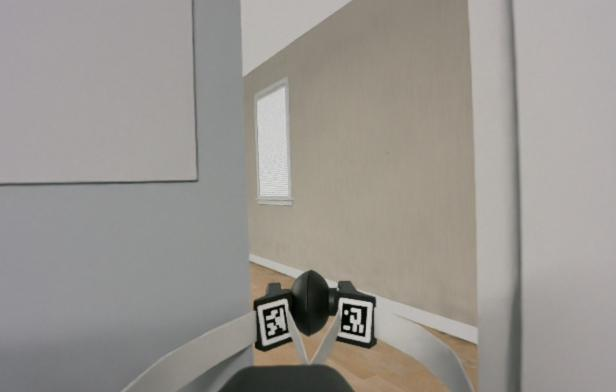

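Call:
{"name": "move", "arguments": {
  "blocking": false,
  "r1": {"base":{"translate_m":0.2,"strafe_m":0.2},"pace":"slow","contact_limits":{"translate_m":0.9}}
}}

Call:
{"name": "wait", "arguments": {
  "seconds": 5,
  "cameras": ["r1_head_camera","r1_head_left_camera","r2_head_camera"]
}}

Scene clock: 302.30 s.
move: r1 moving
r1.base_odometry: x=-0.080 y=+1.740 heading=+2.421
r1.turned_by_wheels: -0.003
r1.turned_by_imu: -0.003
r1.base_tilt: forward=-1.6 right=+1.3
r1.lidar_m: 0.57 0.51 0.53 0.65 1.61 2.52 2.52 2.43 2.55 2.30 1.38 0.56
r1.base_status: translate_m moving; strafe_m moving
r1.joint_positions: lift_m=+0.700 arm_m=+0.350 wrist_yaw_rad=-0.009 wrist_pitch_rad=+0.003 wrist_roll_rad=+0.000 gripper_m=-0.020
r1.joint_status: not commanded
r1.measured_speeds: translate_m=+0.035 strafe_m=+0.034 rotate_rad=-0.009 lift_m=+0.000 arm_m=+0.000 wrist_yaw_rad=-0.024 wrist_pitch_rad=+0.000 wrist_roll_rad=+0.000
r1.motor_effort: lift_m=+24(24) arm_m=+4(4) wheel_0=-12(12) wheel_1=+3(8) wheel_2=-17(17)
r1.servo_current: wrist_yaw_rad=65(65) wrist_pitch_rad=39(46) wrist_roll_rad=46(65) gripper_m=46(46)
r1.contact_limits: translate_m 0.9
r1.hand_pose: x=+0.8085 y=-0.0899 z=+0.8770 quat_wxyz=(+1.000, +0.000, +0.001, -0.004) (m; r1's base frame)
r1.wrist_depth_mm: 121 140 157 - - - - / 121 137 158 - - - - / 119 137 161 - - - - / 121 138 158 - - - - / 127 138 157 - - - - / 122 138 157 193 182 - - / 117 132 152 155 1708 133 -
r2: as last shown
r2.lidar_m: 0.52 0.52 2.35 2.09 2.12 2.24 1.98 2.01 2.50 2.61 2.64 0.56
r2.motor_effort: lift_m=+17(18) arm_m=-4(4) wheel_0=-1(2) wheel_1=-3(3) wheel_2=+8(8)
r2.servo_current: wrist_yaw_rad=39(52) wrist_pitch_rad=52(59) wrist_roll_rad=46(59) gripper_m=85(98)
r2.contact_limits: arm_m 0
r2.wrist_depth_mm: - - - 171 232 1366 1060 / - - - 172 232 1661 1098 / - - 627 172 231 788 - / - - 469 231 232 831 - / - - 484 171 231 831 - / - - 188 171 182 - - / - - 591 - 231 - -
pictures: none

Scene clock: 305.87 s.
earlier move: r1 done
r1.base_odometry: x=-0.349 y=+1.723 heading=+2.421
r1.turned_by_wheels: +0.001
r1.turned_by_imu: -0.167
r1.base_tilt: forward=-1.7 right=+1.3
r1.lidar_m: 0.42 0.32 0.31 0.35 0.55 2.46 2.95 2.68 2.74 2.46 1.01 0.43
r1.base_status: done
r1.joint_positions: lift_m=+0.700 arm_m=+0.350 wrist_yaw_rad=-0.003 wrist_pitch_rad=+0.003 wrist_roll_rad=+0.000 gripper_m=-0.020
r1.joint_status: not commanded
r1.measured_speeds: all 0
r1.motor_effort: lift_m=+24(24) arm_m=+6(6) wheel_0=-10(33) wheel_1=+4(9) wheel_2=-17(26)
r1.servo_current: wrist_yaw_rad=52(98) wrist_pitch_rad=39(52) wrist_roll_rad=52(65) gripper_m=39(52)
r1.contact_limits: translate_m 0.9
r1.hand_pose: x=+0.8088 y=-0.0882 z=+0.8770 quat_wxyz=(+1.000, +0.000, +0.001, -0.001) (m; r1's base frame)
r1.wrist_depth_mm: - - - - - - - / - - - - - - - / - - - - - - - / - - - - - - - / - - - - - - - / - - - 191 - - - / - - 177 183 143 - -
r2.base_odometry: x=+0.036 y=-0.717 heading=-2.277
r2.turned_by_wheels: +0.000
r2.turned_by_imu: +0.001
r2.base_tilt: forward=-0.7 right=+0.1
r2.lidar_m: 0.53 0.56 2.36 2.09 2.11 2.24 2.00 2.02 2.51 2.61 2.63 0.56
r2.base_status: not commanded
r2.joint_positions: lift_m=+0.688 arm_m=+0.137 wrist_yaw_rad=+0.003 wrist_pitch_rad=+0.008 wrist_roll_rad=+1.568 gripper_m=-0.019
r2.joint_status: not commanded
r2.measured_speeds: all 0
r2.motor_effort: lift_m=+18(18) arm_m=-3(4) wheel_0=-1(2) wheel_1=-3(4) wheel_2=+7(8)
r2.servo_current: wrist_yaw_rad=46(59) wrist_pitch_rad=46(59) wrist_roll_rad=52(65) gripper_m=91(98)
r2.contact_limits: arm_m 0
r2.hand_pose: x=+0.5966 y=-0.0865 z=+0.8639 quat_wxyz=(+0.708, +0.706, +0.004, -0.002) (m; r2's base frame)
r2.wrist_depth_mm: - - - 171 231 1336 1060 / - - - 171 231 1661 1118 / - - 627 171 231 788 - / - - 469 231 231 842 - / - - 480 171 231 831 - / - - 188 171 181 - - / - - 591 - 231 - -
wait: 3.57 of 5 s (r1 has come to rest)
pictures: r1_head_camera, r1_head_left_camera, r2_head_camera
Images, in order (width x height): r1_head_camera 420x560, r1_head_left_camera 420x672, r2_head_camera 420x560.

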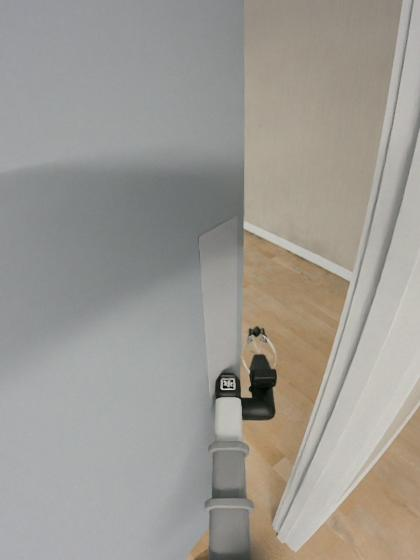

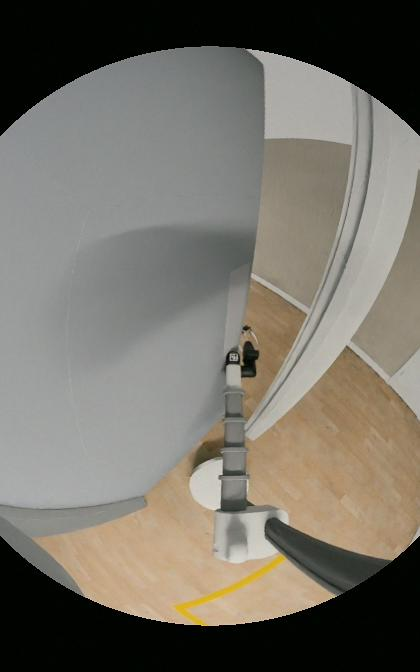

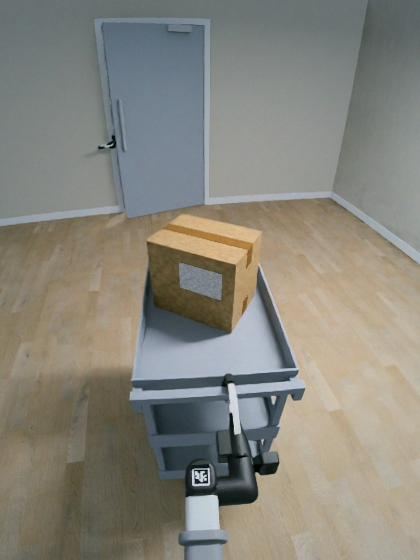

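Call:
{"name": "move", "arguments": {
  "blocking": false,
  "r1": {"joints":{"arm_m":0.0}}
}}

Call:
{"name": "wait", "arguments": {
  "seconds": 4,
  "cameras": ["r1_head_camera","r1_head_left_camera"]
}}

Scene clock: 316.20 s.
move: r1 moving
r1.base_odometry: x=-0.349 y=+1.723 heading=+2.421
r1.turned_by_wheels: +0.000
r1.turned_by_imu: +0.000
r1.base_tilt: forward=-1.6 right=+1.3
r1.lidar_m: 0.39 0.30 0.29 0.34 0.54 2.46 2.93 2.69 2.75 2.48 1.02 0.41
r1.base_status: not commanded
r1.joint_positions: lift_m=+0.700 arm_m=+0.299 wrist_yaw_rad=-0.003 wrist_pitch_rad=+0.003 wrist_roll_rad=+0.000 gripper_m=-0.020
r1.joint_status: arm_m moving
r1.measured_speeds: translate_m=+0.001 strafe_m=+0.000 rotate_rad=+0.002 lift_m=+0.000 arm_m=-0.195 wrist_yaw_rad=-0.002 wrist_pitch_rad=+0.000 wrist_roll_rad=+0.000
r1.motor_effort: lift_m=+24(24) arm_m=-5(6) wheel_0=-11(12) wheel_1=-1(4) wheel_2=-11(17)
r1.servo_current: wrist_yaw_rad=33(52) wrist_pitch_rad=39(52) wrist_roll_rad=59(59) gripper_m=39(46)
r1.contact_limits: translate_m 0.9
r1.hand_pose: x=+0.7585 y=-0.0882 z=+0.8770 quat_wxyz=(+1.000, +0.000, +0.001, -0.001) (m; r1's base frame)
r1.wrist_depth_mm: - - - - - - - / - - - - - - - / - - - - - - - / - - - - - - - / - - - - - - - / - - - 192 - - - / - 133 178 180 143 - -
r2: as last shown
r2.turned_by_imu: +0.000
r2.lidar_m: 0.52 0.55 2.35 2.10 2.12 2.22 2.01 2.03 2.49 2.62 2.63 0.58
r2.motor_effort: lift_m=+17(18) arm_m=-3(4) wheel_0=-1(2) wheel_1=-3(4) wheel_2=+7(8)
r2.servo_current: wrist_yaw_rad=46(52) wrist_pitch_rad=52(52) wrist_roll_rad=46(52) gripper_m=91(98)
r2.contact_limits: arm_m 0
r2.wrist_depth_mm: - - - 171 231 1366 1042 / - - - 171 231 1661 1098 / - - 627 171 231 778 - / - - 473 231 231 831 - / - - 480 171 231 831 - / - - 188 171 182 - - / - - 585 - 231 - -
pictures: none

Scene clock: 317.87 s.
earlier move: r1 done
r1.base_odometry: x=-0.349 y=+1.723 heading=+2.423
r1.turned_by_wheels: +0.001
r1.turned_by_imu: -0.040
r1.base_tilt: forward=-1.6 right=+1.3
r1.lidar_m: 0.29 0.25 0.25 0.28 0.50 2.46 3.05 2.70 2.71 2.53 2.26 0.42
r1.base_status: not commanded
r1.joint_positions: lift_m=+0.700 arm_m=+0.000 wrist_yaw_rad=-0.003 wrist_pitch_rad=+0.003 wrist_roll_rad=+0.000 gripper_m=-0.020
r1.joint_status: all done
r1.measured_speeds: translate_m=+0.000 strafe_m=+0.000 rotate_rad=+0.000 lift_m=+0.000 arm_m=-0.002 wrist_yaw_rad=+0.000 wrist_pitch_rad=+0.000 wrist_roll_rad=+0.000
r1.motor_effort: lift_m=+24(24) arm_m=-3(13) wheel_0=-2(30) wheel_1=-2(13) wheel_2=-2(17)
r1.servo_current: wrist_yaw_rad=46(85) wrist_pitch_rad=39(52) wrist_roll_rad=65(65) gripper_m=46(52)
r1.contact_limits: translate_m 0.9
r1.hand_pose: x=+0.4590 y=-0.0882 z=+0.8770 quat_wxyz=(+1.000, +0.000, +0.001, -0.001) (m; r1's base frame)
r1.wrist_depth_mm: 143 174 204 249 - 189 168 / 144 169 204 248 - 206 169 / 143 170 204 247 - 203 170 / 154 169 205 250 - 204 171 / 143 174 205 248 - 204 171 / 143 169 187 198 180 205 172 / 145 156 193 180 156 185 172
r2.base_odometry: x=+0.036 y=-0.717 heading=-2.277
r2.turned_by_wheels: +0.000
r2.turned_by_imu: +0.000
r2.base_tilt: forward=-0.7 right=+0.0
r2.lidar_m: 0.51 0.53 2.36 2.08 2.11 2.23 2.00 2.00 2.50 2.63 2.64 0.57
r2.base_status: not commanded
r2.joint_positions: lift_m=+0.688 arm_m=+0.137 wrist_yaw_rad=+0.003 wrist_pitch_rad=+0.008 wrist_roll_rad=+1.568 gripper_m=-0.019
r2.joint_status: not commanded
r2.measured_speeds: all 0
r2.motor_effort: lift_m=+18(18) arm_m=-3(4) wheel_0=-1(2) wheel_1=-3(4) wheel_2=+7(8)
r2.servo_current: wrist_yaw_rad=52(59) wrist_pitch_rad=46(59) wrist_roll_rad=52(65) gripper_m=85(104)
r2.contact_limits: arm_m 0
r2.hand_pose: x=+0.5966 y=-0.0865 z=+0.8639 quat_wxyz=(+0.708, +0.706, +0.004, -0.002) (m; r2's base frame)
r2.wrist_depth_mm: - - - 171 232 1366 1042 / - - - 171 232 1661 1118 / - - 627 171 231 778 - / - - 473 231 230 842 - / - - 480 171 232 831 - / - - 188 171 182 - - / - - 591 - 233 - -
wait: 1.67 of 4 s (r1 has come to rest)
pictures: r1_head_camera, r1_head_left_camera
Images, in order (width x height): r1_head_camera 420x560, r1_head_left_camera 420x672.

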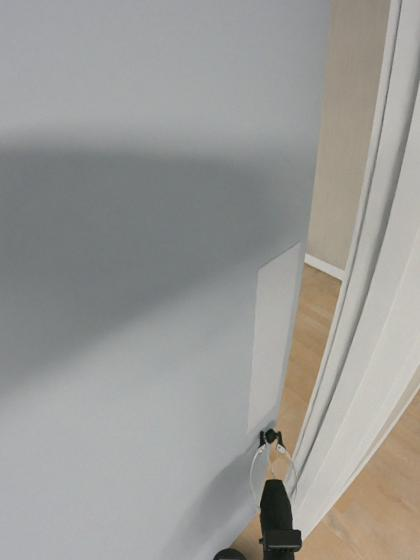

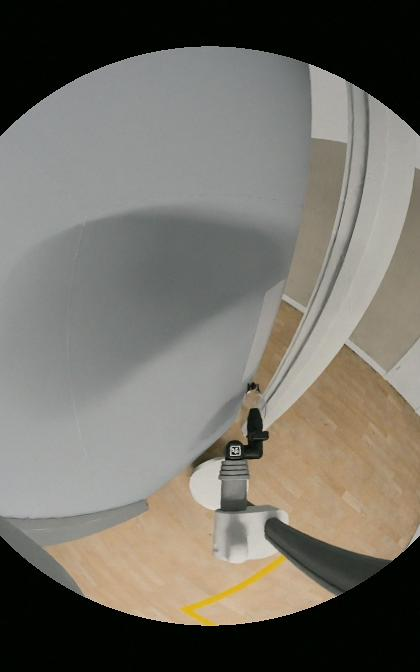

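Call:
{"name": "move", "arguments": {
  "blocking": false,
  "r1": {"base":{"rotate_rad":0.66},"pace":"slow","contact_limits":{"rotate_rad":1.0}}
}}

Call:
{"name": "wait", "arguments": {
  "seconds": 3,
  "cameras": ["r1_head_camera","r1_head_left_camera"]
}}

Scene clock: 323.10 s.
move: r1 moving
r1.base_odometry: x=-0.349 y=+1.722 heading=+2.546
r1.turned_by_wheels: +0.124
r1.turned_by_imu: +0.079
r1.base_tilt: forward=-1.7 right=+1.3
r1.lidar_m: 0.27 0.25 0.25 0.29 0.58 2.48 2.91 2.71 2.74 2.42 0.74 0.38
r1.base_status: rotate_rad moving
r1.joint_positions: lift_m=+0.700 arm_m=+0.000 wrist_yaw_rad=-0.023 wrist_pitch_rad=+0.003 wrist_roll_rad=+0.000 gripper_m=-0.020
r1.joint_status: not commanded
r1.measured_speeds: translate_m=+0.000 strafe_m=-0.001 rotate_rad=+0.493 lift_m=+0.000 arm_m=-0.001 wrist_yaw_rad=+0.000 wrist_pitch_rad=+0.000 wrist_roll_rad=+0.000
r1.motor_effort: lift_m=+24(24) arm_m=+5(5) wheel_0=-9(14) wheel_1=-9(9) wheel_2=-28(28)
r1.servo_current: wrist_yaw_rad=143(143) wrist_pitch_rad=46(46) wrist_roll_rad=39(52) gripper_m=39(52)
r1.contact_limits: rotate_rad 1
r1.hand_pose: x=+0.4571 y=-0.0941 z=+0.8770 quat_wxyz=(+1.000, +0.000, +0.001, -0.012) (m; r1's base frame)
r1.wrist_depth_mm: 134 158 179 224 - 198 165 / 131 151 180 224 - 198 166 / 128 154 180 224 - 201 167 / 131 151 181 224 - 202 168 / 128 154 181 225 - 203 169 / 128 150 180 193 180 198 169 / 127 146 143 175 176 155 169
r2: as last shown
r2.turned_by_imu: +0.001
r2.base_tilt: forward=-0.6 right=+0.0
r2.lidar_m: 0.53 0.56 2.35 2.09 2.12 2.25 2.00 2.01 2.51 2.60 2.63 0.57
r2.motor_effort: lift_m=+18(18) arm_m=-4(4) wheel_0=-1(2) wheel_1=-3(4) wheel_2=+7(8)
r2.servo_current: wrist_yaw_rad=46(52) wrist_pitch_rad=52(52) wrist_roll_rad=46(52) gripper_m=98(98)
r2.contact_limits: arm_m 0
r2.wrist_depth_mm: - - - 171 232 1336 1060 / - - - 171 231 1708 1098 / - - 627 171 231 788 - / - - 473 230 231 831 - / - - 484 171 232 831 - / - - 188 171 182 - - / - - 591 - 231 - -
pictures: none

Scene clock: 324.50 s.
earlier move: r1 done
r1.base_odometry: x=-0.349 y=+1.723 heading=+3.080
r1.turned_by_wheels: +0.534
r1.turned_by_imu: +0.294
r1.base_tilt: forward=-1.6 right=+1.3
r1.lidar_m: 0.32 0.29 0.31 0.46 2.53 2.83 2.73 2.69 2.64 2.17 0.32 0.33
r1.base_status: done
r1.joint_positions: lift_m=+0.700 arm_m=+0.000 wrist_yaw_rad=-0.018 wrist_pitch_rad=+0.003 wrist_roll_rad=+0.000 gripper_m=-0.020
r1.joint_status: not commanded
r1.measured_speeds: all 0
r1.on_its_own: wrist_yaw_rad is at rest, and its servo_current (117 mA) is outside its rest range (0 to 104 mA)
r1.motor_effort: lift_m=+24(24) arm_m=+5(5) wheel_0=-14(29) wheel_1=-4(10) wheel_2=-17(29)
r1.servo_current: wrist_yaw_rad=117(189) wrist_pitch_rad=39(52) wrist_roll_rad=52(65) gripper_m=52(52)
r1.contact_limits: rotate_rad 1
r1.hand_pose: x=+0.4575 y=-0.0927 z=+0.8770 quat_wxyz=(+1.000, +0.000, +0.001, -0.009) (m; r1's base frame)
r1.wrist_depth_mm: 156 178 202 230 - - - / 154 174 198 231 - - - / 157 174 198 230 - - - / 154 178 202 231 - - - / 154 174 199 232 - - - / 154 174 195 196 180 - - / 156 170 161 180 1756 146 1921
r2.base_odometry: x=+0.036 y=-0.717 heading=-2.277
r2.turned_by_wheels: +0.000
r2.turned_by_imu: +0.000
r2.base_tilt: forward=-0.7 right=+0.0
r2.lidar_m: 0.53 0.53 2.35 2.09 2.11 2.25 1.98 2.02 2.48 2.61 2.64 0.58
r2.base_status: not commanded
r2.joint_positions: lift_m=+0.688 arm_m=+0.137 wrist_yaw_rad=+0.003 wrist_pitch_rad=+0.008 wrist_roll_rad=+1.568 gripper_m=-0.019
r2.joint_status: not commanded
r2.measured_speeds: all 0
r2.motor_effort: lift_m=+17(18) arm_m=-3(4) wheel_0=-2(2) wheel_1=-3(4) wheel_2=+7(8)
r2.servo_current: wrist_yaw_rad=52(65) wrist_pitch_rad=46(59) wrist_roll_rad=46(59) gripper_m=98(98)
r2.contact_limits: arm_m 0
r2.hand_pose: x=+0.5966 y=-0.0865 z=+0.8639 quat_wxyz=(+0.708, +0.706, +0.004, -0.002) (m; r2's base frame)
r2.wrist_depth_mm: - - - 171 231 1336 1060 / - - - 171 232 1661 1098 / - - 627 171 230 788 - / - - 473 231 231 831 - / - - 480 171 232 831 - / - - 187 171 181 - - / - - 591 - 231 - -
wait: 1.40 of 3 s (r1 has come to rest)
pictures: r1_head_camera, r1_head_left_camera
Images, in order (width x height): r1_head_camera 420x560, r1_head_left_camera 420x672.

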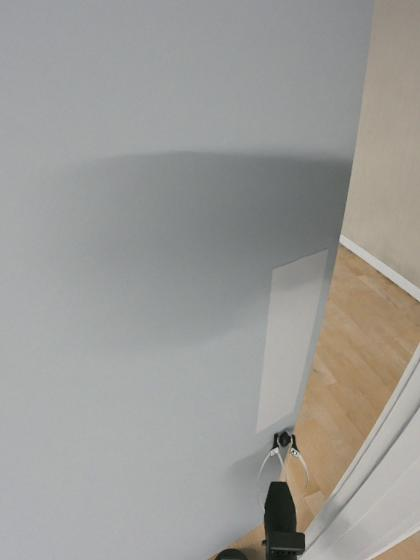

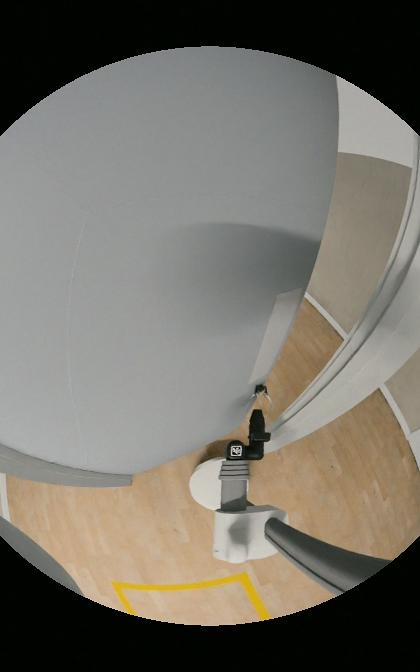

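Call:
{"name": "move", "arguments": {
  "blocking": false,
  "r1": {"base":{"translate_m":0.25,"strafe_m":0.06},"pace":"slow","contact_limits":{"translate_m":1.0}}
}}

Call:
{"name": "wait", "arguments": {
  "seconds": 5,
  "cameras": ["r1_head_camera","r1_head_left_camera","r1_head_right_camera"]
}}

Scene clock: 328.60 s.
move: r1 moving
r1.base_odometry: x=-0.362 y=+1.720 heading=+3.079
r1.turned_by_wheels: -0.001
r1.turned_by_imu: -0.008
r1.base_tilt: forward=-1.7 right=+1.3
r1.lidar_m: 0.32 0.28 0.31 0.43 2.54 2.83 2.73 2.72 2.65 2.20 0.31 0.33
r1.base_status: translate_m moving; strafe_m moving
r1.joint_positions: lift_m=+0.700 arm_m=+0.000 wrist_yaw_rad=-0.018 wrist_pitch_rad=+0.003 wrist_roll_rad=+0.000 gripper_m=-0.020
r1.joint_status: not commanded
r1.measured_speeds: translate_m=+0.047 strafe_m=+0.011 rotate_rad=+0.004 lift_m=+0.000 arm_m=+0.000 wrist_yaw_rad=+0.000 wrist_pitch_rad=+0.000 wrist_roll_rad=+0.000
r1.motor_effort: lift_m=+24(24) arm_m=+4(5) wheel_0=-3(12) wheel_1=+4(6) wheel_2=-20(23)
r1.servo_current: wrist_yaw_rad=111(124) wrist_pitch_rad=52(52) wrist_roll_rad=46(65) gripper_m=39(46)
r1.contact_limits: translate_m 1
r1.hand_pose: x=+0.4575 y=-0.0927 z=+0.8770 quat_wxyz=(+1.000, +0.000, +0.001, -0.009) (m; r1's base frame)
r1.wrist_depth_mm: 158 181 202 236 - - - / 156 177 202 236 - - - / 159 177 202 236 - - - / 156 181 203 237 - - - / 158 177 203 236 - - - / 156 177 195 197 181 - - / 158 173 175 151 182 135 1921
r2: as last shown
r2.lidar_m: 0.53 0.55 2.36 2.10 2.12 2.21 2.00 2.03 2.49 2.61 2.64 0.57
r2.motor_effort: lift_m=+17(18) arm_m=-3(4) wheel_0=-2(2) wheel_1=-3(4) wheel_2=+7(7)
r2.servo_current: wrist_yaw_rad=52(52) wrist_pitch_rad=59(59) wrist_roll_rad=39(52) gripper_m=91(91)
r2.contact_limits: arm_m 0
r2.wrist_depth_mm: - - - 171 231 1366 1042 / - - - 171 231 1708 1098 / - - 627 171 232 788 - / - - 469 231 232 842 - / - - 480 171 231 831 - / - - 188 171 182 - - / - - 585 - 231 - -
pictures: none

Scene clock: 331.93 s.
earlier move: r1 done
r1.base_odometry: x=-0.602 y=+1.679 heading=+3.078
r1.turned_by_wheels: +0.000
r1.turned_by_imu: -0.019
r1.base_tilt: forward=-1.6 right=+1.3
r1.lidar_m: 0.25 0.25 0.25 0.25 0.47 2.87 2.99 2.96 2.74 0.27 0.25 2.38
r1.base_status: done
r1.joint_positions: lift_m=+0.700 arm_m=+0.000 wrist_yaw_rad=-0.019 wrist_pitch_rad=+0.003 wrist_roll_rad=+0.000 gripper_m=-0.020
r1.joint_status: not commanded
r1.measured_speeds: all 0
r1.motor_effort: lift_m=+24(24) arm_m=+4(5) wheel_0=-7(12) wheel_1=+1(7) wheel_2=-15(23)
r1.servo_current: wrist_yaw_rad=98(124) wrist_pitch_rad=39(52) wrist_roll_rad=59(65) gripper_m=39(52)
r1.contact_limits: translate_m 1
r1.hand_pose: x=+0.4575 y=-0.0928 z=+0.8770 quat_wxyz=(+1.000, +0.000, +0.001, -0.009) (m; r1's base frame)
r1.wrist_depth_mm: 113 137 158 - - - - / 115 130 159 - - - - / 113 127 158 - - - - / 111 131 158 - - - - / 111 131 153 - - - - / 113 131 153 198 181 - - / 110 127 148 185 182 138 1808
r2.base_odometry: x=+0.036 y=-0.717 heading=-2.277
r2.turned_by_wheels: +0.000
r2.turned_by_imu: +0.000
r2.base_tilt: forward=-0.6 right=+0.1
r2.lidar_m: 0.52 0.55 2.35 2.09 2.14 2.22 2.00 2.00 2.47 2.60 2.64 0.55
r2.base_status: not commanded
r2.joint_positions: lift_m=+0.688 arm_m=+0.137 wrist_yaw_rad=+0.003 wrist_pitch_rad=+0.008 wrist_roll_rad=+1.568 gripper_m=-0.019
r2.joint_status: not commanded
r2.measured_speeds: all 0
r2.motor_effort: lift_m=+17(18) arm_m=-3(4) wheel_0=-1(2) wheel_1=-3(4) wheel_2=+7(8)
r2.servo_current: wrist_yaw_rad=46(59) wrist_pitch_rad=52(59) wrist_roll_rad=46(59) gripper_m=85(104)
r2.contact_limits: arm_m 0
r2.hand_pose: x=+0.5966 y=-0.0865 z=+0.8639 quat_wxyz=(+0.708, +0.706, +0.004, -0.002) (m; r2's base frame)
r2.wrist_depth_mm: - - - 171 231 1366 1042 / - - - 170 231 1708 1078 / - - 634 171 231 778 - / - - 473 231 231 842 - / - - 484 171 232 831 - / - - 188 170 181 - - / - - 591 - 231 - -
wait: 3.33 of 5 s (r1 has come to rest)
pictures: r1_head_camera, r1_head_left_camera, r1_head_right_camera
Images, in order (width x height): r1_head_camera 420x560, r1_head_left_camera 420x672, r1_head_right_camera 420x672.

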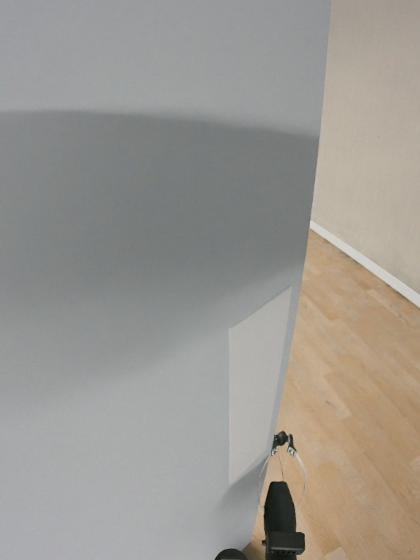

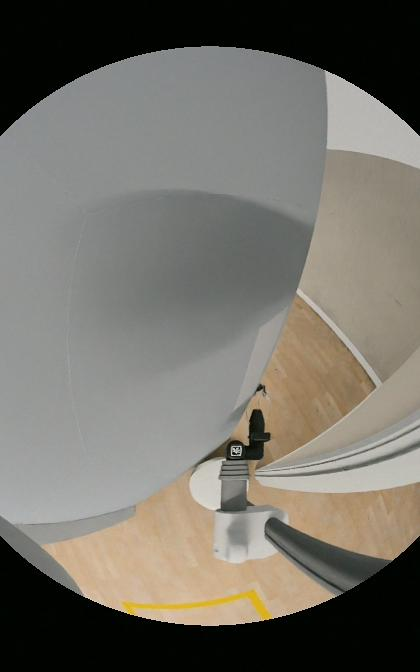

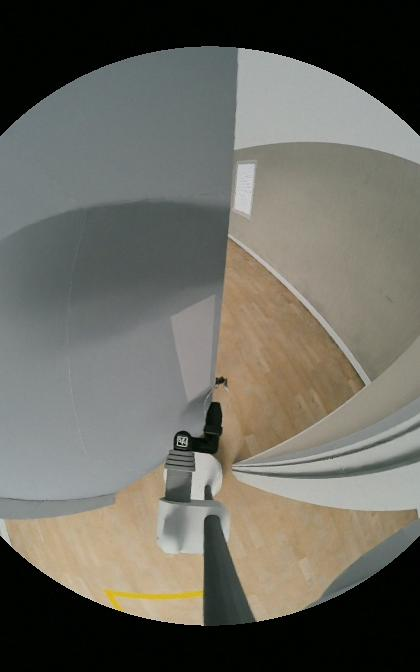

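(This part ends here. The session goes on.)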